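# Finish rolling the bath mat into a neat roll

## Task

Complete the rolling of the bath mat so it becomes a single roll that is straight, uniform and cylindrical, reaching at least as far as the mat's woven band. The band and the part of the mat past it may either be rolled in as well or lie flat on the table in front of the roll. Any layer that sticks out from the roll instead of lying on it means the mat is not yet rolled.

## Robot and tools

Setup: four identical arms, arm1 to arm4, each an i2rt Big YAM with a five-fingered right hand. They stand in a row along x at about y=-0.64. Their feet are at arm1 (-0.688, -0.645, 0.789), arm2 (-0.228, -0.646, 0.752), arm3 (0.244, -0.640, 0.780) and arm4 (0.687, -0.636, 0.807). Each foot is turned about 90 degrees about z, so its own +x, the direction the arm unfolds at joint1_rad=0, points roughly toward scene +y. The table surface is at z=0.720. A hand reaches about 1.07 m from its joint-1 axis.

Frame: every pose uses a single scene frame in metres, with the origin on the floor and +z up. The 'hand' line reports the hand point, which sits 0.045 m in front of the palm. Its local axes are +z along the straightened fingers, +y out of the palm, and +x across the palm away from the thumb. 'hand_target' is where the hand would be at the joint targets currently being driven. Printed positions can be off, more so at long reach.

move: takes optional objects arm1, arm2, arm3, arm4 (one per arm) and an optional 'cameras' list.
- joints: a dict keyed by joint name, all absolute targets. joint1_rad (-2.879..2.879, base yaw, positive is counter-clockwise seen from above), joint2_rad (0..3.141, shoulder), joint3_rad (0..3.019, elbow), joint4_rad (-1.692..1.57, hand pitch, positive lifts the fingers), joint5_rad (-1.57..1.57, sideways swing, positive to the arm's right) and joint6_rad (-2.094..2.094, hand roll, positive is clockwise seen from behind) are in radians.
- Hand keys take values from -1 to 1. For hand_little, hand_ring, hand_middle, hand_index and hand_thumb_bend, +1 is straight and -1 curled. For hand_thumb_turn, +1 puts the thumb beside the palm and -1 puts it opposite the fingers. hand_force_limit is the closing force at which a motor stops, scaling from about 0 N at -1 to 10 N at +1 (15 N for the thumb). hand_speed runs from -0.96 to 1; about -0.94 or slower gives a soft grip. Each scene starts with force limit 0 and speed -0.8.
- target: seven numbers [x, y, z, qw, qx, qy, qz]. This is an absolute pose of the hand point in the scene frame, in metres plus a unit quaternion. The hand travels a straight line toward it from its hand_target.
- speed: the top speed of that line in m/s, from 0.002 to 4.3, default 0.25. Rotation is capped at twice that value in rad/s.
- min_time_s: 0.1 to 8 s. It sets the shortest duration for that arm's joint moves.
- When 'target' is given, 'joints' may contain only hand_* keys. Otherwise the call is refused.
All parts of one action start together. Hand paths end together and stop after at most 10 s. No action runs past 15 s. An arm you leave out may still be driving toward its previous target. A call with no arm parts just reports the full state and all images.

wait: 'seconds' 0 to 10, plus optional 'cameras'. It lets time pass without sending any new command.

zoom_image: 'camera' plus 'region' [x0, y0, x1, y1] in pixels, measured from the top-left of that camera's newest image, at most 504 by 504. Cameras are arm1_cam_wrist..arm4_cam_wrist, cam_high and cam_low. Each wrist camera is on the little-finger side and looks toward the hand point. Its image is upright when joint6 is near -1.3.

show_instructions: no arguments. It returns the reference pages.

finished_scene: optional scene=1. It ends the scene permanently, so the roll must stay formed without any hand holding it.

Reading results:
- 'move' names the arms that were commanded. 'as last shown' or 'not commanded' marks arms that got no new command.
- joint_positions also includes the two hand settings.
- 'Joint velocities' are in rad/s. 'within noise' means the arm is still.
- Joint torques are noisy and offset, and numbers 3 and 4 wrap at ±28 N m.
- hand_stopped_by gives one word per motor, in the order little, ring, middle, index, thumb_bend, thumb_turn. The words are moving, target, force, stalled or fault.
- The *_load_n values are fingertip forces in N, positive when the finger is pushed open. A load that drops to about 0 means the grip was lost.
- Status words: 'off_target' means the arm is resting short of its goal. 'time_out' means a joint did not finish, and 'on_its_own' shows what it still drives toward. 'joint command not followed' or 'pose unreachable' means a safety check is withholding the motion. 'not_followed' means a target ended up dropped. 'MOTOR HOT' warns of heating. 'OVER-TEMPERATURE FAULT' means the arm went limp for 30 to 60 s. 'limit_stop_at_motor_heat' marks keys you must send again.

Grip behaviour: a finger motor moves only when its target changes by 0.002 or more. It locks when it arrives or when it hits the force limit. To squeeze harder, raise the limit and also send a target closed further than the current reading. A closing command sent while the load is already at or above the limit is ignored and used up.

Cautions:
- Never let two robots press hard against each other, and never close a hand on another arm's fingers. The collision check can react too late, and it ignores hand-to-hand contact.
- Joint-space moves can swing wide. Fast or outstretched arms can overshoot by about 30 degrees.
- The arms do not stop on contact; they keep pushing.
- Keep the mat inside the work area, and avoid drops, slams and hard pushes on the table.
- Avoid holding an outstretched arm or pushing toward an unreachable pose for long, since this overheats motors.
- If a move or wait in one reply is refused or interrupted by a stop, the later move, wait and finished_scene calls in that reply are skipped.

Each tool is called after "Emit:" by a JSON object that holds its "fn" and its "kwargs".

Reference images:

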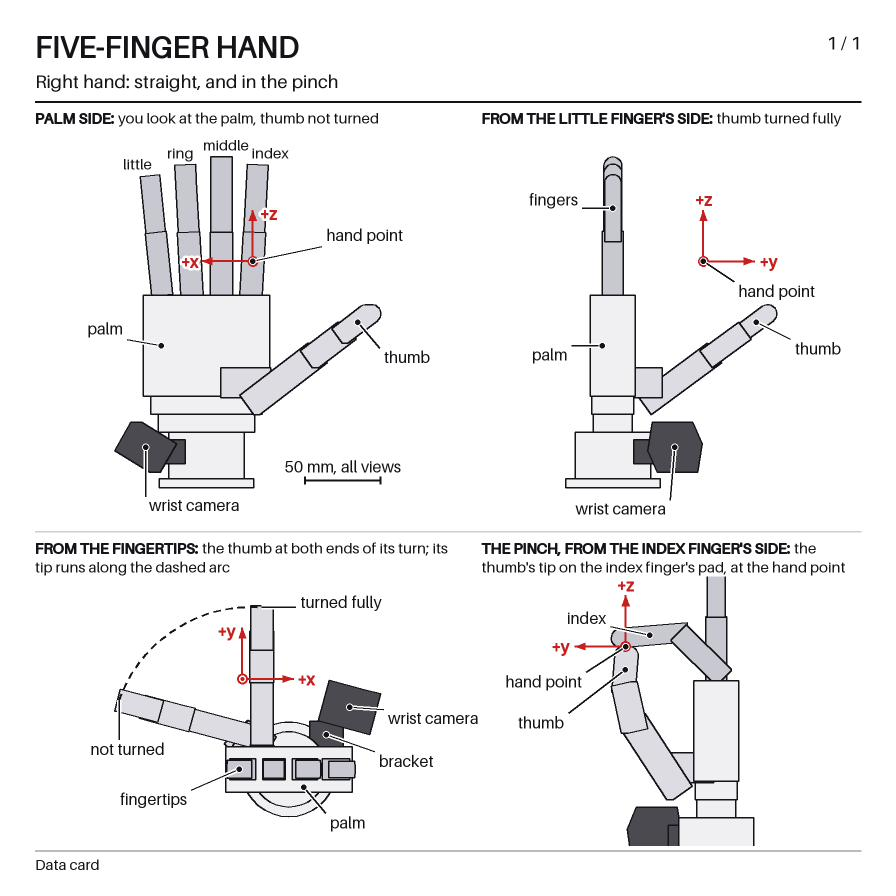

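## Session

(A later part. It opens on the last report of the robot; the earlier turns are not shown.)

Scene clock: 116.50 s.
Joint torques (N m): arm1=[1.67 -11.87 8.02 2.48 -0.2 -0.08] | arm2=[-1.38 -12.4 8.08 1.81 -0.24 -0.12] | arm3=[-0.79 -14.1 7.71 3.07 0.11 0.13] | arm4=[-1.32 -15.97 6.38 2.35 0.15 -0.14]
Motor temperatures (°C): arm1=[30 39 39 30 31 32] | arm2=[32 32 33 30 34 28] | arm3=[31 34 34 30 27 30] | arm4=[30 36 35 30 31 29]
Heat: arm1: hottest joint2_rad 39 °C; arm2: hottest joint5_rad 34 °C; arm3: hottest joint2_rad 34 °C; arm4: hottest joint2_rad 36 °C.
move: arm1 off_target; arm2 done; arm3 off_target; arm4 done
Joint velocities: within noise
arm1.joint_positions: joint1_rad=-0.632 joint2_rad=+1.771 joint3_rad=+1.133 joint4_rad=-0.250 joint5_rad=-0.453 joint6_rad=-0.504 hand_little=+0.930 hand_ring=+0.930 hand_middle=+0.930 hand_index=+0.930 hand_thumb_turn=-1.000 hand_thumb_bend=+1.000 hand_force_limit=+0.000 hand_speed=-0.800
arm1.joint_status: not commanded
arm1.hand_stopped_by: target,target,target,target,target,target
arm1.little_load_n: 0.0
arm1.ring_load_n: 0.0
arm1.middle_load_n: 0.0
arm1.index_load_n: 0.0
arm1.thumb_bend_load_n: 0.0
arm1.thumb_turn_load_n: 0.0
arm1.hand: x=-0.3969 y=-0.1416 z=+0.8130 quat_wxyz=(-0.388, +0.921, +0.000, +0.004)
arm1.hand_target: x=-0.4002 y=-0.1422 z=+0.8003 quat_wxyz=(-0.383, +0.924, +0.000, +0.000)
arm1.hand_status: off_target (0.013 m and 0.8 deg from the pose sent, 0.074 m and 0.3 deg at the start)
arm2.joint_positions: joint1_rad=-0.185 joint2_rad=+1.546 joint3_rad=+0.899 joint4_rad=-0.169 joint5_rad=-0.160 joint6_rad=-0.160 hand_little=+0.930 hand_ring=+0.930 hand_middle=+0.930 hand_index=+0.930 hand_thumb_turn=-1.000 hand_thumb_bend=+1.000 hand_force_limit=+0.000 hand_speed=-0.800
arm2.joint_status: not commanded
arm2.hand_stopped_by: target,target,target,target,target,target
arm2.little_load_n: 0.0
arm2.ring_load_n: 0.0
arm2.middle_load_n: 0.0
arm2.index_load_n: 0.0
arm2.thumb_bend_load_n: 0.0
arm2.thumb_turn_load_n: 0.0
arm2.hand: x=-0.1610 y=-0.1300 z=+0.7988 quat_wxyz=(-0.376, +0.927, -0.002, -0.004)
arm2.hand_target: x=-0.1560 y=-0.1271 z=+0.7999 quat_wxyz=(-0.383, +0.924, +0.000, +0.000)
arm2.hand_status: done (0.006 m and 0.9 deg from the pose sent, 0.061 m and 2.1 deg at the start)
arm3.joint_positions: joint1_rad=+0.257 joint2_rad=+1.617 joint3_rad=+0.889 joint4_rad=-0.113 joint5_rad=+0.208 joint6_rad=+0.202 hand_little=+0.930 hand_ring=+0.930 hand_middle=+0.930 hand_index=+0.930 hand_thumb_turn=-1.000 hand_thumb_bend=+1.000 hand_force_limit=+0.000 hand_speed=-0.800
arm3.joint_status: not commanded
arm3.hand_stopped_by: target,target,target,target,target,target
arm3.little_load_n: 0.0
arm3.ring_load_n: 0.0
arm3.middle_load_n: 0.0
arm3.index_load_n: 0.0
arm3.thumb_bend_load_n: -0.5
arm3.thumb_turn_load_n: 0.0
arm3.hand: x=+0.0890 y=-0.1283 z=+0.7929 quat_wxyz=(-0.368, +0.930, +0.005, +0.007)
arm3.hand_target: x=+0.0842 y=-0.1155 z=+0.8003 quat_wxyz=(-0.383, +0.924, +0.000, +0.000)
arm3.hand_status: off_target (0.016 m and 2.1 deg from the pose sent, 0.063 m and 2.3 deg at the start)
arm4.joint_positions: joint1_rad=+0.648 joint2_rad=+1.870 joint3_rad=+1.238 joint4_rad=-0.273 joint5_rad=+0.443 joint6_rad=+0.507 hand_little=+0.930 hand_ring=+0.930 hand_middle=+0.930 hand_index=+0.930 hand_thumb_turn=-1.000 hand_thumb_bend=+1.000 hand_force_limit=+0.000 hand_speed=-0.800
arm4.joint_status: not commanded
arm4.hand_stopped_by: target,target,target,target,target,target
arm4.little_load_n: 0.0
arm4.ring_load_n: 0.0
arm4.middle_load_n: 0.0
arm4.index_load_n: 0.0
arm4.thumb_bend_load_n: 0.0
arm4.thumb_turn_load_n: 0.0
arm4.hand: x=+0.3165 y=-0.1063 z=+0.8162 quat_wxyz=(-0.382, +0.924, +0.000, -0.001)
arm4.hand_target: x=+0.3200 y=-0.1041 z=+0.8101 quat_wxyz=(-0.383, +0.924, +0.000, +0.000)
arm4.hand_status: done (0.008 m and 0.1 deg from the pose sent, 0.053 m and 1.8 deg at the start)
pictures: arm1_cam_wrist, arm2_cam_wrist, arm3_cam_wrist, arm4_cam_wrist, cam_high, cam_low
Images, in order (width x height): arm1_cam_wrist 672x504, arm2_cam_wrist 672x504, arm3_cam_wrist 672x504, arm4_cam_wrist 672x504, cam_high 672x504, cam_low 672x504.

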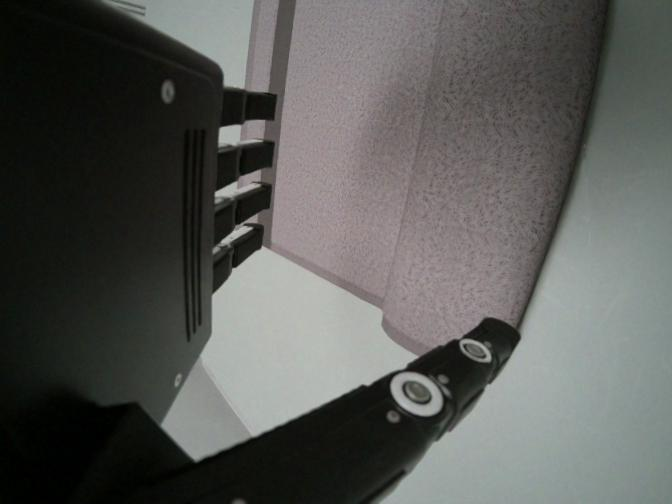

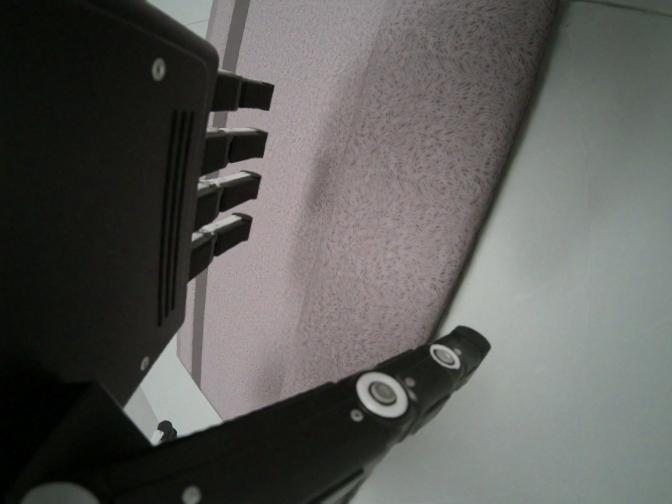

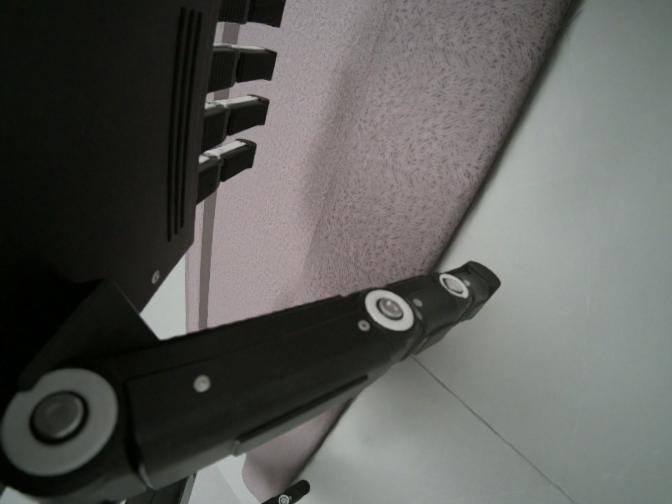

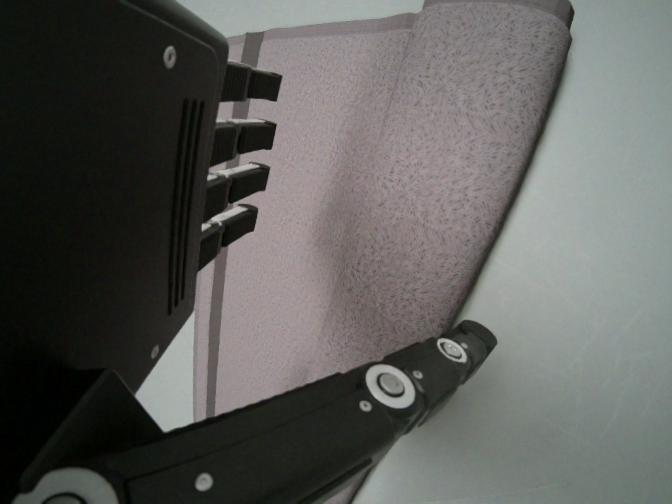

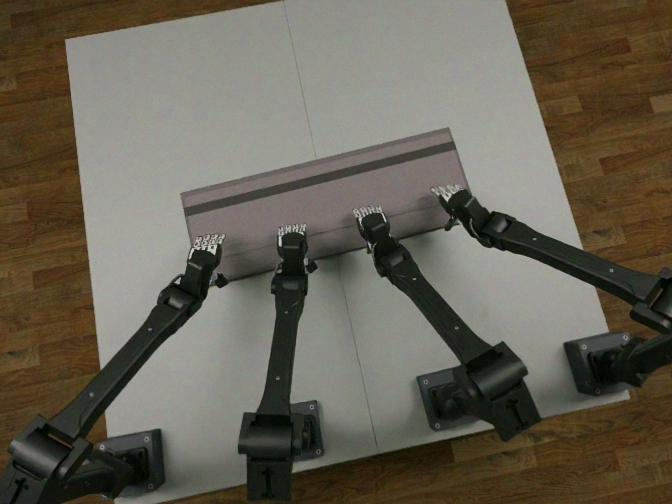

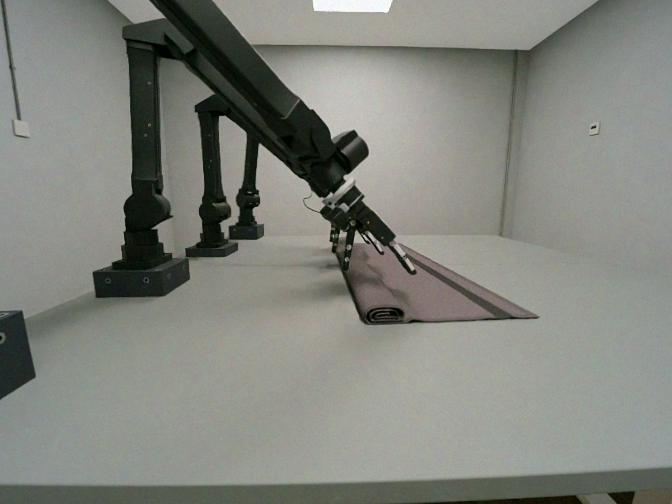

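Emit:
{"fn": "move", "kwargs": {"arm1": {"target": [-0.40, -0.142, 0.757, 0.3827, -0.9239, 0, 0], "speed": 0.06}, "arm2": {"target": [-0.156, -0.127, 0.752, 0.3827, -0.9239, 0, 0], "speed": 0.06}, "arm3": {"target": [0.084, -0.110, 0.750, 0.3827, -0.9239, 0, 0], "speed": 0.06}, "arm4": {"target": [0.32, -0.104, 0.762, 0.3827, -0.9239, 0, 0], "speed": 0.06}, "cameras": ["cam_high","cam_low","arm1_cam_wrist","arm4_cam_wrist"]}}

Emit:
{"fn": "zoom_image", "kwargs": {"camera": "cam_low", "region": [300, 220, 460, 340]}}

Scene clock: 118.83 s.
Joint torques (N m): arm1=[0.73 -10.81 7.25 2.5 -0.26 -0.03] | arm2=[-1.55 -12.69 7.15 1.57 -0.04 -0.07] | arm3=[-1.14 -14.97 5.48 3.11 0.1 0.11] | arm4=[-1.61 -16.62 5.45 2.56 0.18 -0.18]
Motor temperatures (°C): arm1=[30 39 39 30 31 32] | arm2=[32 32 33 30 34 28] | arm3=[31 34 34 30 27 30] | arm4=[30 36 35 30 31 29]
Heat: arm1: hottest joint2_rad 39 °C; arm2: hottest joint5_rad 34 °C; arm3: hottest joint2_rad 34 °C; arm4: hottest joint2_rad 36 °C.
move: arm1 off_target; arm2 done; arm3 done; arm4 off_target
Joint velocities: within noise
arm1.joint_positions: joint1_rad=-0.632 joint2_rad=+1.843 joint3_rad=+1.106 joint4_rad=-0.144 joint5_rad=-0.453 joint6_rad=-0.504 hand_little=+0.930 hand_ring=+0.930 hand_middle=+0.930 hand_index=+0.930 hand_thumb_turn=-1.000 hand_thumb_bend=+1.000 hand_force_limit=+0.000 hand_speed=-0.800
arm1.joint_status: not commanded
arm1.hand_stopped_by: target,target,target,target,target,target
arm1.little_load_n: 0.0
arm1.ring_load_n: 0.0
arm1.middle_load_n: 0.0
arm1.index_load_n: 0.0
arm1.thumb_bend_load_n: 0.0
arm1.thumb_turn_load_n: 0.0
arm1.hand: x=-0.3951 y=-0.1393 z=+0.7733 quat_wxyz=(-0.391, +0.920, +0.001, +0.006)
arm1.hand_target: x=-0.4003 y=-0.1423 z=+0.7573 quat_wxyz=(-0.383, +0.924, +0.000, +0.000)
arm1.hand_status: off_target (0.017 m and 1.2 deg from the pose sent, 0.056 m and 0.8 deg at the start)
arm2.joint_positions: joint1_rad=-0.185 joint2_rad=+1.635 joint3_rad=+0.854 joint4_rad=-0.027 joint5_rad=-0.162 joint6_rad=-0.160 hand_little=+0.930 hand_ring=+0.930 hand_middle=+0.930 hand_index=+0.930 hand_thumb_turn=-1.000 hand_thumb_bend=+1.000 hand_force_limit=+0.000 hand_speed=-0.800
arm2.joint_status: not commanded
arm2.hand_stopped_by: target,target,target,target,target,target
arm2.little_load_n: 0.0
arm2.ring_load_n: 0.0
arm2.middle_load_n: -0.5
arm2.index_load_n: 0.0
arm2.thumb_bend_load_n: 0.0
arm2.thumb_turn_load_n: 0.0
arm2.hand: x=-0.1609 y=-0.1280 z=+0.7548 quat_wxyz=(-0.380, +0.925, -0.001, -0.004)
arm2.hand_target: x=-0.1561 y=-0.1271 z=+0.7520 quat_wxyz=(-0.383, +0.924, +0.000, +0.000)
arm2.hand_status: done (0.006 m and 0.5 deg from the pose sent, 0.047 m and 0.9 deg at the start)
arm3.joint_positions: joint1_rad=+0.257 joint2_rad=+1.731 joint3_rad=+0.889 joint4_rad=+0.026 joint5_rad=+0.206 joint6_rad=+0.202 hand_little=+0.930 hand_ring=+0.930 hand_middle=+0.930 hand_index=+0.930 hand_thumb_turn=-1.000 hand_thumb_bend=+1.000 hand_force_limit=+0.000 hand_speed=-0.800
arm3.joint_status: not commanded
arm3.hand_stopped_by: target,target,target,target,target,target
arm3.little_load_n: 0.0
arm3.ring_load_n: 0.0
arm3.middle_load_n: 0.0
arm3.index_load_n: 0.0
arm3.thumb_bend_load_n: 0.0
arm3.thumb_turn_load_n: 0.0
arm3.hand: x=+0.0836 y=-0.1118 z=+0.7536 quat_wxyz=(-0.379, +0.925, +0.004, +0.002)
arm3.hand_target: x=+0.0841 y=-0.1101 z=+0.7499 quat_wxyz=(-0.382, +0.924, +0.000, +0.000)
arm3.hand_status: done (0.004 m and 0.7 deg from the pose sent, 0.047 m and 2.1 deg at the start)
arm4.joint_positions: joint1_rad=+0.648 joint2_rad=+1.947 joint3_rad=+1.212 joint4_rad=-0.163 joint5_rad=+0.443 joint6_rad=+0.507 hand_little=+0.930 hand_ring=+0.930 hand_middle=+0.930 hand_index=+0.930 hand_thumb_turn=-1.000 hand_thumb_bend=+1.000 hand_force_limit=+0.000 hand_speed=-0.800
arm4.joint_status: not commanded
arm4.hand_stopped_by: target,target,target,target,target,target
arm4.little_load_n: 0.0
arm4.ring_load_n: 0.0
arm4.middle_load_n: 0.0
arm4.index_load_n: 0.0
arm4.thumb_bend_load_n: 0.0
arm4.thumb_turn_load_n: 0.0
arm4.hand: x=+0.3149 y=-0.1040 z=+0.7724 quat_wxyz=(-0.385, +0.923, -0.001, -0.003)
arm4.hand_target: x=+0.3201 y=-0.1043 z=+0.7620 quat_wxyz=(-0.383, +0.924, +0.000, +0.000)
arm4.hand_status: off_target (0.012 m and 0.5 deg from the pose sent, 0.054 m and 0.1 deg at the start)
pictures: arm1_cam_wrist, arm4_cam_wrist, cam_high, cam_low
Images, in order (width x height): arm1_cam_wrist 672x504, arm4_cam_wrist 672x504, cam_high 672x504, cam_low 672x504.

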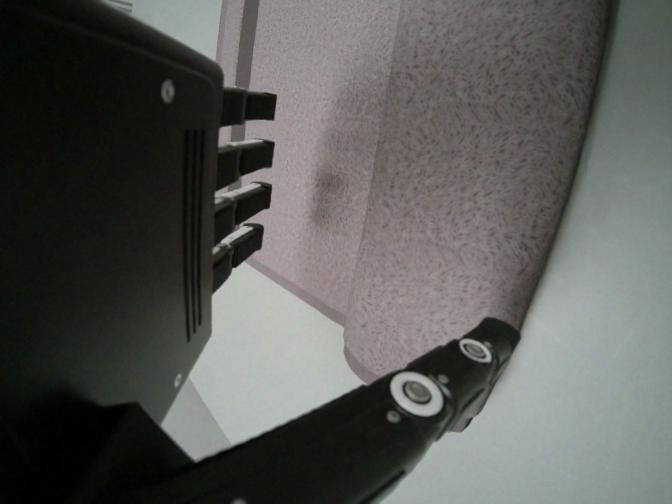

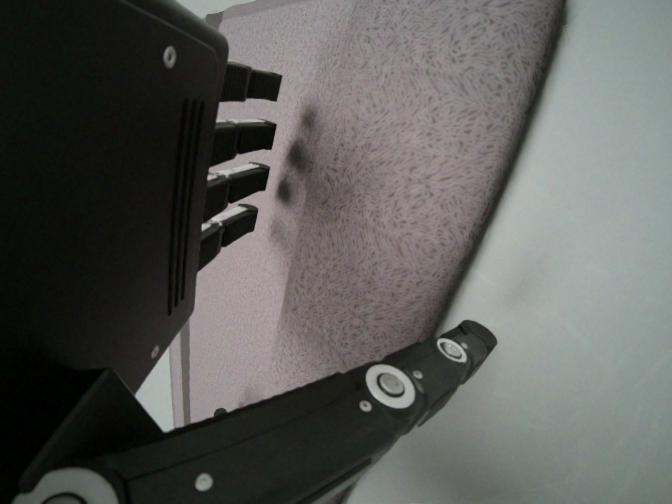

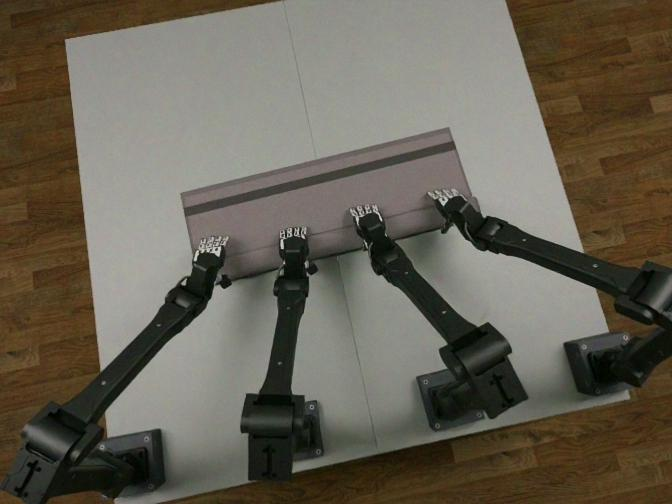

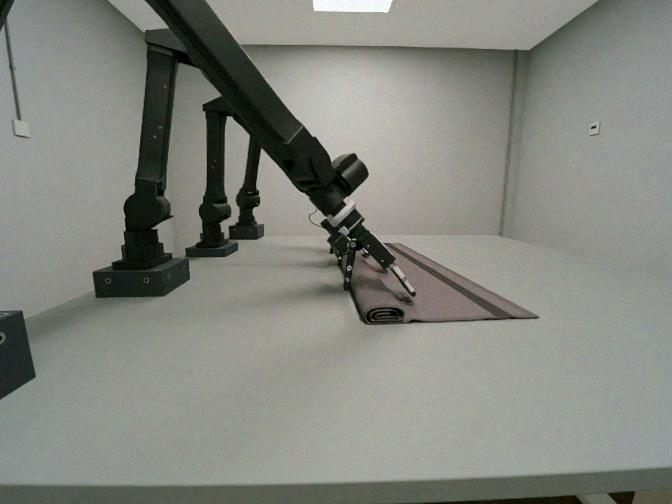

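Scaled by 3.150 from the camera's image (finer frame: 960x720).

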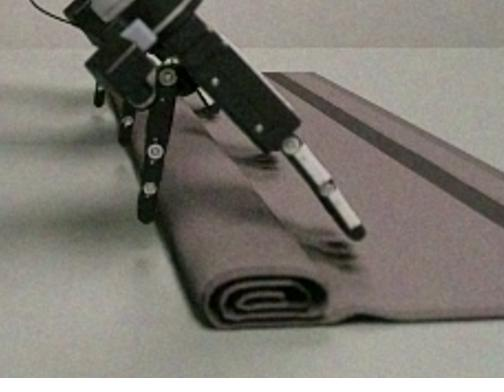

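Emit:
{"fn": "move", "kwargs": {"arm1": {"target": [-0.40, -0.142, 0.742, 0.3827, -0.9239, 0, 0], "speed": 0.06, "joints": {"hand_force_limit": -0.3, "hand_speed": -0.88, "hand_thumb_bend": 0.72}}, "arm2": {"joints": {"hand_force_limit": -0.3, "hand_speed": -0.88, "hand_thumb_bend": 0.72}}, "arm3": {"joints": {"hand_force_limit": -0.3, "hand_speed": -0.88, "hand_thumb_bend": 0.72}}, "arm4": {"joints": {"hand_force_limit": -0.3, "hand_speed": -0.88, "hand_thumb_bend": 0.72}}}}

Emit:
{"fn": "move", "kwargs": {"arm1": {"joints": {"hand_index": 0.62, "hand_middle": 0.62, "hand_ring": 0.62, "hand_little": 0.62}}, "arm2": {"joints": {"hand_index": 0.62, "hand_middle": 0.62, "hand_ring": 0.62, "hand_little": 0.62}}, "arm3": {"joints": {"hand_index": 0.62, "hand_middle": 0.62, "hand_ring": 0.62, "hand_little": 0.62}}, "arm4": {"joints": {"hand_index": 0.62, "hand_middle": 0.62, "hand_ring": 0.62, "hand_little": 0.62}}, "cameras": ["cam_low","cam_high","arm1_cam_wrist"]}}

Emit:
{"fn": "zoom_image", "kwargs": {"camera": "cam_low", "region": [320, 235, 440, 325]}}

Scene clock: 121.37 s.
Joint torques (N m): arm1=[1.79 -12.63 7.09 2.52 -0.27 -0.06] | arm2=[-1.55 -12.45 7.08 1.84 -0.06 -0.16] | arm3=[-1.14 -14.92 5.48 3.12 0.14 0.11] | arm4=[-0.91 -16.56 5.6 2.55 0.16 -0.16]
Motor temperatures (°C): arm1=[30 39 38 30 31 32] | arm2=[32 32 33 30 34 28] | arm3=[31 35 34 30 27 30] | arm4=[30 36 35 30 31 29]
Heat: arm1: hottest joint2_rad 39 °C; arm2: hottest joint5_rad 34 °C; arm3: hottest joint2_rad 35 °C; arm4: hottest joint2_rad 36 °C.
move: arm1 off_target; arm2 done; arm3 done; arm4 done
Joint velocities: within noise
arm1.joint_positions: joint1_rad=-0.632 joint2_rad=+1.871 joint3_rad=+1.098 joint4_rad=-0.109 joint5_rad=-0.453 joint6_rad=-0.504 hand_little=+0.930 hand_ring=+0.930 hand_middle=+0.930 hand_index=+0.930 hand_thumb_turn=-1.000 hand_thumb_bend=+0.720 hand_force_limit=-0.300 hand_speed=-0.880
arm1.joint_status: all done
arm1.hand_stopped_by: target,target,target,target,target,target
arm1.little_load_n: 0.0
arm1.ring_load_n: 0.0
arm1.middle_load_n: 0.0
arm1.index_load_n: 0.0
arm1.thumb_bend_load_n: 0.5
arm1.thumb_turn_load_n: 0.0
arm1.hand: x=-0.3949 y=-0.1391 z=+0.7586 quat_wxyz=(-0.391, +0.920, +0.001, +0.006)
arm1.hand_target: x=-0.4003 y=-0.1423 z=+0.7424 quat_wxyz=(-0.383, +0.924, +0.000, +0.000)
arm1.hand_status: off_target (0.018 m and 1.2 deg from the pose sent, 0.032 m and 1.2 deg at the start)
arm2.joint_positions: joint1_rad=-0.185 joint2_rad=+1.635 joint3_rad=+0.854 joint4_rad=-0.027 joint5_rad=-0.162 joint6_rad=-0.160 hand_little=+0.930 hand_ring=+0.930 hand_middle=+0.930 hand_index=+0.930 hand_thumb_turn=-1.000 hand_thumb_bend=+0.720 hand_force_limit=-0.300 hand_speed=-0.880
arm2.joint_status: all done
arm2.hand_stopped_by: target,target,target,target,target,target
arm2.little_load_n: 0.0
arm2.ring_load_n: 0.0
arm2.middle_load_n: 0.0
arm2.index_load_n: 0.0
arm2.thumb_bend_load_n: 0.0
arm2.thumb_turn_load_n: 0.0
arm2.hand: x=-0.1609 y=-0.1280 z=+0.7548 quat_wxyz=(-0.380, +0.925, -0.001, -0.004)
arm2.hand_target: x=-0.1561 y=-0.1271 z=+0.7520 quat_wxyz=(-0.383, +0.924, +0.000, +0.000)
arm2.hand_status: not commanded
arm3.joint_positions: joint1_rad=+0.257 joint2_rad=+1.731 joint3_rad=+0.889 joint4_rad=+0.026 joint5_rad=+0.205 joint6_rad=+0.202 hand_little=+0.930 hand_ring=+0.930 hand_middle=+0.930 hand_index=+0.930 hand_thumb_turn=-1.000 hand_thumb_bend=+0.721 hand_force_limit=-0.300 hand_speed=-0.880
arm3.joint_status: all done
arm3.hand_stopped_by: target,target,target,target,target,target
arm3.little_load_n: 0.0
arm3.ring_load_n: 0.0
arm3.middle_load_n: 0.0
arm3.index_load_n: 0.0
arm3.thumb_bend_load_n: 0.5
arm3.thumb_turn_load_n: 0.5
arm3.hand: x=+0.0834 y=-0.1119 z=+0.7536 quat_wxyz=(-0.379, +0.925, +0.004, +0.002)
arm3.hand_target: x=+0.0841 y=-0.1102 z=+0.7499 quat_wxyz=(-0.382, +0.924, +0.000, +0.000)
arm3.hand_status: not commanded
arm4.joint_positions: joint1_rad=+0.648 joint2_rad=+1.947 joint3_rad=+1.212 joint4_rad=-0.163 joint5_rad=+0.443 joint6_rad=+0.507 hand_little=+0.930 hand_ring=+0.930 hand_middle=+0.930 hand_index=+0.930 hand_thumb_turn=-1.000 hand_thumb_bend=+0.720 hand_force_limit=-0.300 hand_speed=-0.880
arm4.joint_status: all done
arm4.hand_stopped_by: target,target,target,target,target,target
arm4.little_load_n: 0.0
arm4.ring_load_n: 0.0
arm4.middle_load_n: 0.0
arm4.index_load_n: 0.0
arm4.thumb_bend_load_n: 0.0
arm4.thumb_turn_load_n: 0.0
arm4.hand: x=+0.3149 y=-0.1040 z=+0.7724 quat_wxyz=(-0.385, +0.923, -0.001, -0.003)
arm4.hand_target: x=+0.3201 y=-0.1043 z=+0.7620 quat_wxyz=(-0.383, +0.924, +0.000, +0.000)
arm4.hand_status: not commanded
pictures: none

Scene clock: 122.77 s.
Joint torques (N m): arm1=[1.96 -12.98 7.16 2.32 -0.23 -0.1] | arm2=[-1.38 -12.81 6.89 0.76 -0.06 -0.14] | arm3=[-1.14 -14.86 5.49 2.95 0.14 0.11] | arm4=[-1.26 -16.21 5.5 2.52 0.16 -0.16]
Motor temperatures (°C): arm1=[29 39 38 30 31 32] | arm2=[32 32 33 30 34 28] | arm3=[31 35 34 30 27 30] | arm4=[30 36 35 30 31 29]
Heat: arm1: hottest joint2_rad 39 °C; arm2: hottest joint5_rad 34 °C; arm3: hottest joint2_rad 35 °C; arm4: hottest joint2_rad 36 °C.
move: arm1 done; arm2 off_target; arm3 done; arm4 done
Joint velocities: within noise
arm1.joint_positions: joint1_rad=-0.632 joint2_rad=+1.871 joint3_rad=+1.098 joint4_rad=-0.109 joint5_rad=-0.453 joint6_rad=-0.504 hand_little=+0.620 hand_ring=+0.620 hand_middle=+0.620 hand_index=+0.620 hand_thumb_turn=-1.000 hand_thumb_bend=+0.720 hand_force_limit=-0.300 hand_speed=-0.880
arm1.joint_status: all done
arm1.hand_stopped_by: target,target,target,target,target,target
arm1.little_load_n: 0.0
arm1.ring_load_n: 0.0
arm1.middle_load_n: 0.0
arm1.index_load_n: 0.0
arm1.thumb_bend_load_n: 0.5
arm1.thumb_turn_load_n: 0.0
arm1.hand: x=-0.3949 y=-0.1391 z=+0.7586 quat_wxyz=(-0.391, +0.920, +0.001, +0.006)
arm1.hand_target: x=-0.4003 y=-0.1423 z=+0.7424 quat_wxyz=(-0.383, +0.924, +0.000, +0.000)
arm1.hand_status: not commanded
arm2.joint_positions: joint1_rad=-0.185 joint2_rad=+1.635 joint3_rad=+0.854 joint4_rad=-0.006 joint5_rad=-0.162 joint6_rad=-0.160 hand_little=+0.620 hand_ring=+0.620 hand_middle=+0.787 hand_index=+0.621 hand_thumb_turn=-1.000 hand_thumb_bend=+0.720 hand_force_limit=-0.300 hand_speed=-0.880
arm2.joint_status: hand_middle off_target (ended at +0.787, target +0.620); the others done
arm2.hand_stopped_by: target,target,force,target,target,target
arm2.little_load_n: 0.0
arm2.ring_load_n: 0.5
arm2.middle_load_n: 0.0
arm2.index_load_n: 2.5
arm2.thumb_bend_load_n: 0.5
arm2.thumb_turn_load_n: 0.0
arm2.hand: x=-0.1598 y=-0.1232 z=+0.7577 quat_wxyz=(-0.389, +0.921, +0.000, -0.001)
arm2.hand_target: x=-0.1561 y=-0.1271 z=+0.7520 quat_wxyz=(-0.382, +0.924, +0.000, +0.000)
arm2.hand_status: not commanded
arm3.joint_positions: joint1_rad=+0.257 joint2_rad=+1.731 joint3_rad=+0.889 joint4_rad=+0.030 joint5_rad=+0.204 joint6_rad=+0.202 hand_little=+0.620 hand_ring=+0.620 hand_middle=+0.620 hand_index=+0.620 hand_thumb_turn=-1.000 hand_thumb_bend=+0.721 hand_force_limit=-0.300 hand_speed=-0.880
arm3.joint_status: all done
arm3.hand_stopped_by: target,target,target,target,target,target
arm3.little_load_n: 0.0
arm3.ring_load_n: 0.0
arm3.middle_load_n: 1.0
arm3.index_load_n: 0.0
arm3.thumb_bend_load_n: 1.0
arm3.thumb_turn_load_n: 0.0
arm3.hand: x=+0.0831 y=-0.1110 z=+0.7542 quat_wxyz=(-0.381, +0.925, +0.004, +0.001)
arm3.hand_target: x=+0.0840 y=-0.1102 z=+0.7499 quat_wxyz=(-0.382, +0.924, +0.000, +0.000)
arm3.hand_status: not commanded
arm4.joint_positions: joint1_rad=+0.648 joint2_rad=+1.947 joint3_rad=+1.212 joint4_rad=-0.163 joint5_rad=+0.443 joint6_rad=+0.507 hand_little=+0.620 hand_ring=+0.620 hand_middle=+0.620 hand_index=+0.620 hand_thumb_turn=-1.000 hand_thumb_bend=+0.720 hand_force_limit=-0.300 hand_speed=-0.880
arm4.joint_status: all done
arm4.hand_stopped_by: target,target,target,target,target,target
arm4.little_load_n: 0.0
arm4.ring_load_n: 0.0
arm4.middle_load_n: 0.0
arm4.index_load_n: 0.0
arm4.thumb_bend_load_n: 0.0
arm4.thumb_turn_load_n: 0.0
arm4.hand: x=+0.3149 y=-0.1040 z=+0.7724 quat_wxyz=(-0.385, +0.923, -0.001, -0.003)
arm4.hand_target: x=+0.3201 y=-0.1043 z=+0.7620 quat_wxyz=(-0.383, +0.924, +0.000, +0.000)
arm4.hand_status: not commanded
pictures: arm1_cam_wrist, cam_high, cam_low
Images, in order (width x height): arm1_cam_wrist 672x504, cam_high 672x504, cam_low 672x504.

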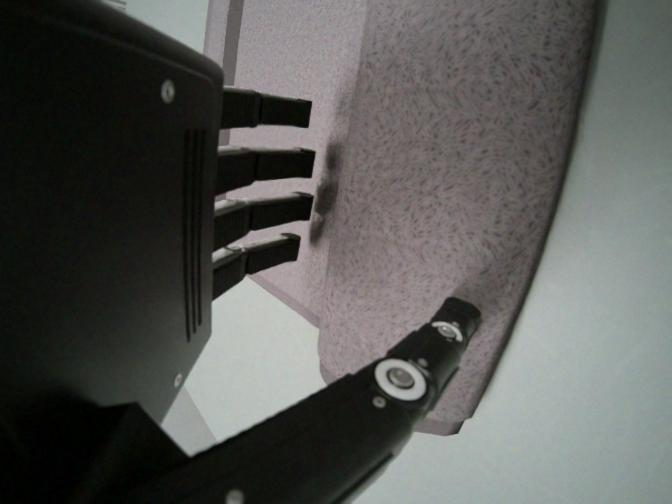

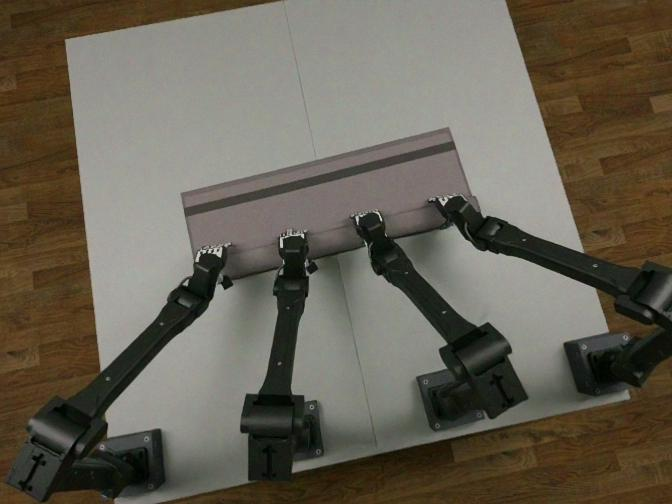

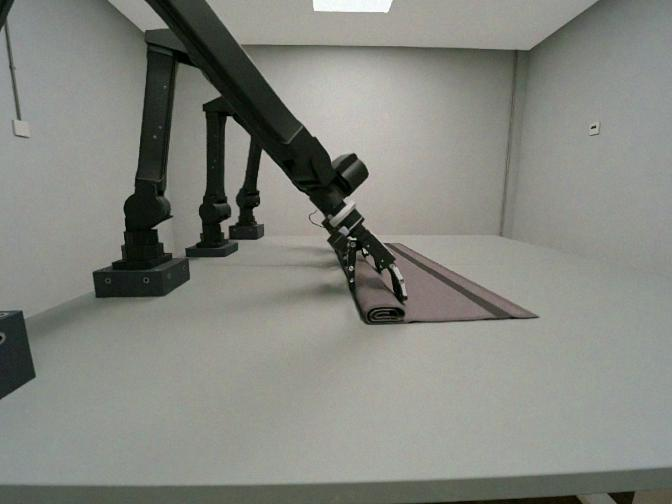

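Scaled by 4.200 from the camera's image (finer frame: 960x720).

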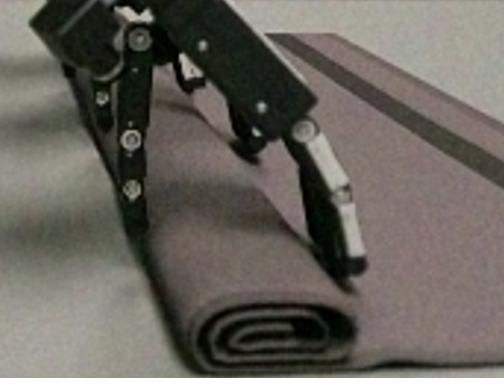

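Emit:
{"fn": "move", "kwargs": {"arm1": {"joints":{"hand_thumb_bend":0.62,"hand_index":0.52,"hand_middle":0.52,"hand_ring":0.52,"hand_little":0.52},"target":[-0.398,-0.142,0.738,0.3827,-0.9239,0,0],"speed":0.05}, "arm2": {"joints":{"hand_thumb_bend":0.62,"hand_index":0.52,"hand_middle":0.52,"hand_ring":0.52,"hand_little":0.52}}, "arm3": {"joints":{"hand_thumb_bend":0.62,"hand_index":0.52,"hand_middle":0.52,"hand_ring":0.52,"hand_little":0.52}}, "arm4": {"joints":{"hand_thumb_bend":0.62,"hand_index":0.52,"hand_middle":0.52,"hand_ring":0.52,"hand_little":0.52},"target":[0.318,-0.104,0.755,0.3827,-0.9239,0,0],"speed":0.05}, "cameras": ["cam_low","cam_high"]}}

Emit:
{"fn": "zoom_image", "kwargs": {"camera": "cam_low", "region": [300, 220, 460, 340]}}

Scene clock: 124.97 s.
Joint torques (N m): arm1=[1.2 -11.75 7.21 2.62 -0.31 -0.12] | arm2=[-0.97 -12.16 6.78 0.53 -0.07 -0.09] | arm3=[-1.14 -14.92 5.49 2.65 0.14 0.11] | arm4=[-0.97 -15.21 5.59 2.36 0.19 -0.13]
Motor temperatures (°C): arm1=[29 38 38 30 31 32] | arm2=[31 32 33 30 34 28] | arm3=[31 35 34 30 27 30] | arm4=[30 36 35 30 31 29]
Heat: arm1: hottest joint2_rad 38 °C; arm2: hottest joint5_rad 34 °C; arm3: hottest joint2_rad 35 °C; arm4: hottest joint2_rad 36 °C.
move: arm1 off_target; arm2 off_target; arm3 done; arm4 off_target
Joint velocities: within noise
arm1.joint_positions: joint1_rad=-0.632 joint2_rad=+1.875 joint3_rad=+1.098 joint4_rad=-0.105 joint5_rad=-0.453 joint6_rad=-0.504 hand_little=+0.520 hand_ring=+0.520 hand_middle=+0.520 hand_index=+0.520 hand_thumb_turn=-1.000 hand_thumb_bend=+0.621 hand_force_limit=-0.300 hand_speed=-0.880
arm1.joint_status: all done
arm1.hand_stopped_by: target,target,target,target,target,target
arm1.little_load_n: 0.0
arm1.ring_load_n: 0.0
arm1.middle_load_n: 0.0
arm1.index_load_n: 0.0
arm1.thumb_bend_load_n: 1.0
arm1.thumb_turn_load_n: 1.0
arm1.hand: x=-0.3948 y=-0.1390 z=+0.7568 quat_wxyz=(-0.391, +0.920, +0.001, +0.006)
arm1.hand_target: x=-0.3984 y=-0.1424 z=+0.7385 quat_wxyz=(-0.383, +0.924, +0.000, +0.000)
arm1.hand_status: off_target (0.019 m and 1.2 deg from the pose sent, 0.021 m and 1.2 deg at the start)
arm2.joint_positions: joint1_rad=-0.185 joint2_rad=+1.633 joint3_rad=+0.854 joint4_rad=+0.000 joint5_rad=-0.163 joint6_rad=-0.160 hand_little=+0.520 hand_ring=+0.520 hand_middle=+0.666 hand_index=+0.520 hand_thumb_turn=-1.000 hand_thumb_bend=+0.621 hand_force_limit=-0.300 hand_speed=-0.880
arm2.joint_status: hand_middle off_target (ended at +0.666, target +0.520); the others done
arm2.hand_stopped_by: target,target,force,target,target,target
arm2.little_load_n: 0.0
arm2.ring_load_n: 1.5
arm2.middle_load_n: 4.0
arm2.index_load_n: 0.5
arm2.thumb_bend_load_n: 1.0
arm2.thumb_turn_load_n: 0.5
arm2.hand: x=-0.1596 y=-0.1214 z=+0.7597 quat_wxyz=(-0.393, +0.919, +0.000, -0.001)
arm2.hand_target: x=-0.1561 y=-0.1271 z=+0.7520 quat_wxyz=(-0.383, +0.924, +0.000, +0.000)
arm2.hand_status: not commanded
arm3.joint_positions: joint1_rad=+0.257 joint2_rad=+1.731 joint3_rad=+0.889 joint4_rad=+0.038 joint5_rad=+0.204 joint6_rad=+0.202 hand_little=+0.520 hand_ring=+0.520 hand_middle=+0.521 hand_index=+0.520 hand_thumb_turn=-1.000 hand_thumb_bend=+0.621 hand_force_limit=-0.300 hand_speed=-0.880
arm3.joint_status: all done
arm3.hand_stopped_by: target,target,target,target,target,target
arm3.little_load_n: 0.0
arm3.ring_load_n: 0.0
arm3.middle_load_n: 2.5
arm3.index_load_n: 0.0
arm3.thumb_bend_load_n: 1.5
arm3.thumb_turn_load_n: 0.5
arm3.hand: x=+0.0825 y=-0.1093 z=+0.7554 quat_wxyz=(-0.384, +0.923, +0.003, +0.000)
arm3.hand_target: x=+0.0840 y=-0.1102 z=+0.7499 quat_wxyz=(-0.382, +0.924, +0.000, +0.000)
arm3.hand_status: not commanded
arm4.joint_positions: joint1_rad=+0.647 joint2_rad=+1.950 joint3_rad=+1.212 joint4_rad=-0.148 joint5_rad=+0.444 joint6_rad=+0.507 hand_little=+0.520 hand_ring=+0.520 hand_middle=+0.520 hand_index=+0.520 hand_thumb_turn=-1.000 hand_thumb_bend=+0.620 hand_force_limit=-0.300 hand_speed=-0.880
arm4.joint_status: all done
arm4.hand_stopped_by: target,target,target,target,target,target
arm4.little_load_n: 0.0
arm4.ring_load_n: 0.0
arm4.middle_load_n: 0.5
arm4.index_load_n: 0.0
arm4.thumb_bend_load_n: 0.5
arm4.thumb_turn_load_n: 0.0
arm4.hand: x=+0.3138 y=-0.1009 z=+0.7729 quat_wxyz=(-0.390, +0.921, -0.003, -0.006)
arm4.hand_target: x=+0.3184 y=-0.1044 z=+0.7553 quat_wxyz=(-0.383, +0.924, +0.000, +0.000)
arm4.hand_status: off_target (0.019 m and 1.2 deg from the pose sent, 0.018 m and 0.5 deg at the start)
pictures: cam_high, cam_low
Images, in order (width x height): cam_high 672x504, cam_low 672x504.

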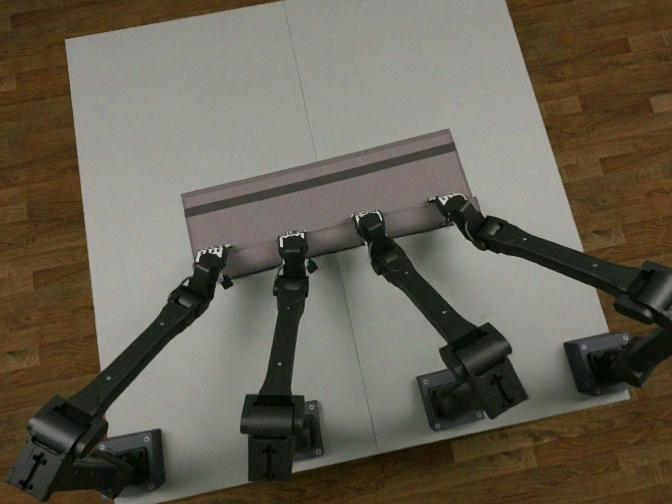

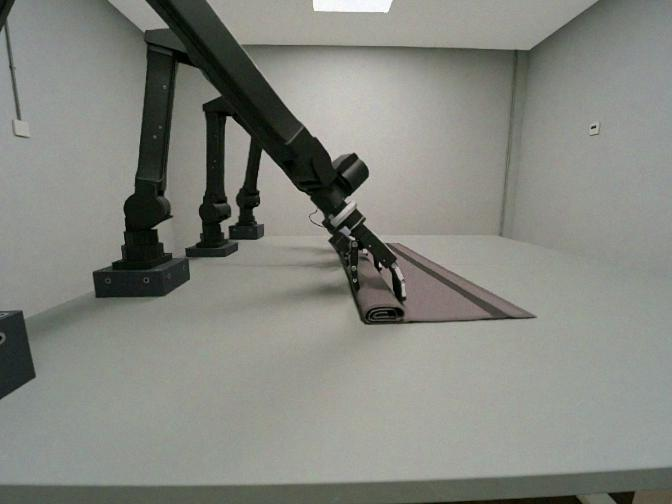

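Scaled by 3.150 from the camera's image (finer frame: 960x720).

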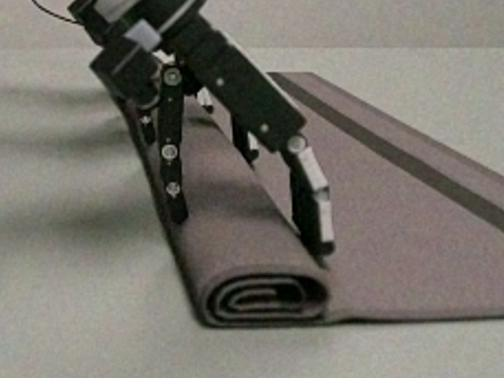

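Emit:
{"fn": "move", "kwargs": {"arm1": {"joints":{"hand_thumb_bend":0.5,"hand_index":0.44,"hand_middle":0.44,"hand_ring":0.44,"hand_little":0.44},"target":[-0.398,-0.142,0.73,0.3827,-0.9239,0,0],"speed":0.05}, "arm2": {"joints":{"hand_thumb_bend":0.5,"hand_index":0.44,"hand_ring":0.44,"hand_little":0.44}}, "arm3": {"joints":{"hand_thumb_bend":0.5,"hand_index":0.44,"hand_middle":0.44,"hand_ring":0.44,"hand_little":0.44}}, "arm4": {"joints":{"hand_thumb_bend":0.5,"hand_index":0.44,"hand_middle":0.44,"hand_ring":0.44,"hand_little":0.44},"target":[0.322,-0.106,0.745,0.3827,-0.9239,0,0],"speed":0.05}, "cameras": ["cam_low","cam_high"]}}

Emit:
{"fn": "zoom_image", "kwargs": {"camera": "cam_low", "region": [300, 220, 460, 340]}}

Scene clock: 126.63 s.
Joint torques (N m): arm1=[1.26 -11.16 6.86 2.76 -0.27 -0.08] | arm2=[-0.97 -12.92 6.91 0.69 0.02 -0.11] | arm3=[-1.14 -14.86 5.5 2.66 0.13 0.11] | arm4=[-0.44 -14.62 4.89 2.1 -0.04 -0.15]
Motor temperatures (°C): arm1=[29 38 38 30 31 32] | arm2=[31 32 33 30 34 28] | arm3=[31 35 34 30 27 30] | arm4=[30 36 35 30 31 29]
Heat: arm1: hottest joint2_rad 38 °C; arm2: hottest joint5_rad 34 °C; arm3: hottest joint2_rad 35 °C; arm4: hottest joint2_rad 36 °C.
move: arm1 off_target; arm2 off_target; arm3 off_target; arm4 off_target
Joint velocities: within noise
arm1.joint_positions: joint1_rad=-0.632 joint2_rad=+1.882 joint3_rad=+1.098 joint4_rad=-0.090 joint5_rad=-0.453 joint6_rad=-0.502 hand_little=+0.440 hand_ring=+0.440 hand_middle=+0.440 hand_index=+0.440 hand_thumb_turn=-1.000 hand_thumb_bend=+0.501 hand_force_limit=-0.300 hand_speed=-0.880
arm1.joint_status: all done
arm1.hand_stopped_by: target,target,target,target,target,target
arm1.little_load_n: 0.0
arm1.ring_load_n: 0.0
arm1.middle_load_n: 0.0
arm1.index_load_n: 0.0
arm1.thumb_bend_load_n: 1.5
arm1.thumb_turn_load_n: 2.0
arm1.hand: x=-0.3934 y=-0.1371 z=+0.7546 quat_wxyz=(-0.394, +0.919, +0.001, +0.007)
arm1.hand_target: x=-0.3986 y=-0.1427 z=+0.7309 quat_wxyz=(-0.383, +0.924, +0.000, +0.000)
arm1.hand_status: off_target (0.026 m and 1.6 deg from the pose sent, 0.027 m and 1.2 deg at the start)
arm2.joint_positions: joint1_rad=-0.185 joint2_rad=+1.632 joint3_rad=+0.854 joint4_rad=+0.002 joint5_rad=-0.163 joint6_rad=-0.160 hand_little=+0.440 hand_ring=+0.489 hand_middle=+0.666 hand_index=+0.441 hand_thumb_turn=-1.000 hand_thumb_bend=+0.501 hand_force_limit=-0.300 hand_speed=-0.880
arm2.joint_status: hand_ring off_target (ended at +0.489, target +0.440); the others done
arm2.hand_stopped_by: target,force,force,target,target,target
arm2.little_load_n: 2.0
arm2.ring_load_n: 0.5
arm2.middle_load_n: 0.0
arm2.index_load_n: 3.0
arm2.thumb_bend_load_n: 1.0
arm2.thumb_turn_load_n: 1.0
arm2.hand: x=-0.1594 y=-0.1209 z=+0.7605 quat_wxyz=(-0.395, +0.919, +0.000, -0.001)
arm2.hand_target: x=-0.1561 y=-0.1271 z=+0.7521 quat_wxyz=(-0.383, +0.924, +0.000, +0.000)
arm2.hand_status: not commanded
arm3.joint_positions: joint1_rad=+0.257 joint2_rad=+1.731 joint3_rad=+0.889 joint4_rad=+0.038 joint5_rad=+0.205 joint6_rad=+0.202 hand_little=+0.440 hand_ring=+0.440 hand_middle=+0.511 hand_index=+0.440 hand_thumb_turn=-1.000 hand_thumb_bend=+0.502 hand_force_limit=-0.300 hand_speed=-0.880
arm3.joint_status: hand_middle off_target (ended at +0.511, target +0.440); the others done
arm3.hand_stopped_by: target,target,force,target,target,target
arm3.little_load_n: 0.0
arm3.ring_load_n: 0.5
arm3.middle_load_n: 2.0
arm3.index_load_n: 0.0
arm3.thumb_bend_load_n: 3.0
arm3.thumb_turn_load_n: 1.0
arm3.hand: x=+0.0826 y=-0.1092 z=+0.7554 quat_wxyz=(-0.384, +0.923, +0.003, +0.000)
arm3.hand_target: x=+0.0841 y=-0.1102 z=+0.7499 quat_wxyz=(-0.382, +0.924, +0.000, +0.000)
arm3.hand_status: not commanded
arm4.joint_positions: joint1_rad=+0.644 joint2_rad=+1.952 joint3_rad=+1.203 joint4_rad=-0.113 joint5_rad=+0.446 joint6_rad=+0.507 hand_little=+0.440 hand_ring=+0.440 hand_middle=+0.440 hand_index=+0.440 hand_thumb_turn=-1.000 hand_thumb_bend=+0.500 hand_force_limit=-0.300 hand_speed=-0.880
arm4.joint_status: all done
arm4.hand_stopped_by: target,target,target,target,target,target
arm4.little_load_n: 0.0
arm4.ring_load_n: 0.0
arm4.middle_load_n: 1.0
arm4.index_load_n: 0.0
arm4.thumb_bend_load_n: 0.5
arm4.thumb_turn_load_n: 0.5
arm4.hand: x=+0.3136 y=-0.0968 z=+0.7730 quat_wxyz=(-0.399, +0.917, -0.008, -0.011)
arm4.hand_target: x=+0.3224 y=-0.1068 z=+0.7459 quat_wxyz=(-0.383, +0.924, +0.000, +0.000)
arm4.hand_status: off_target (0.031 m and 2.5 deg from the pose sent, 0.030 m and 1.2 deg at the start)
pictures: cam_high, cam_low
Images, in order (width x height): cam_high 672x504, cam_low 672x504.

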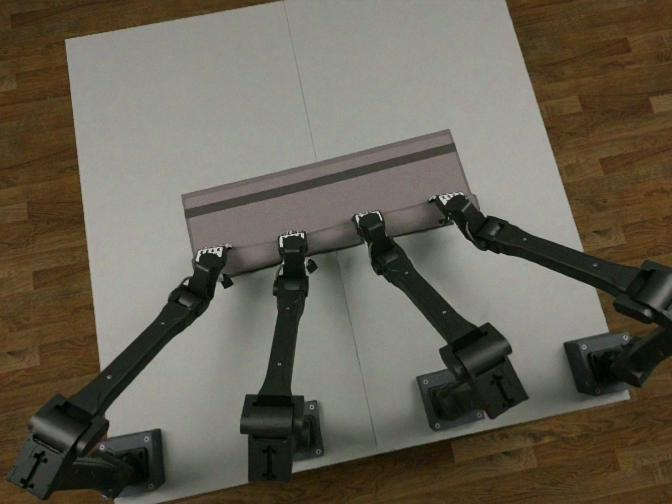

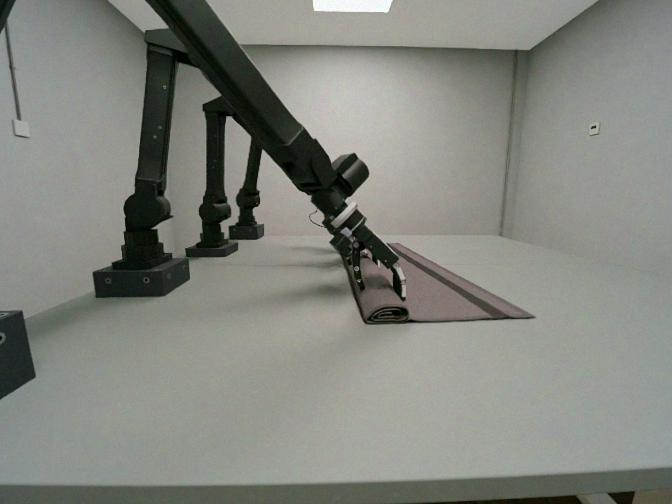

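Scaled by 3.150 from the camera's image (finer frame: 960x720).

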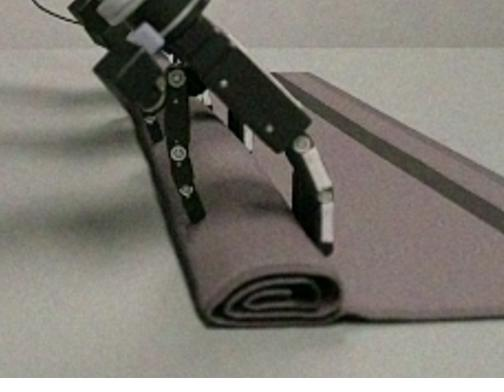

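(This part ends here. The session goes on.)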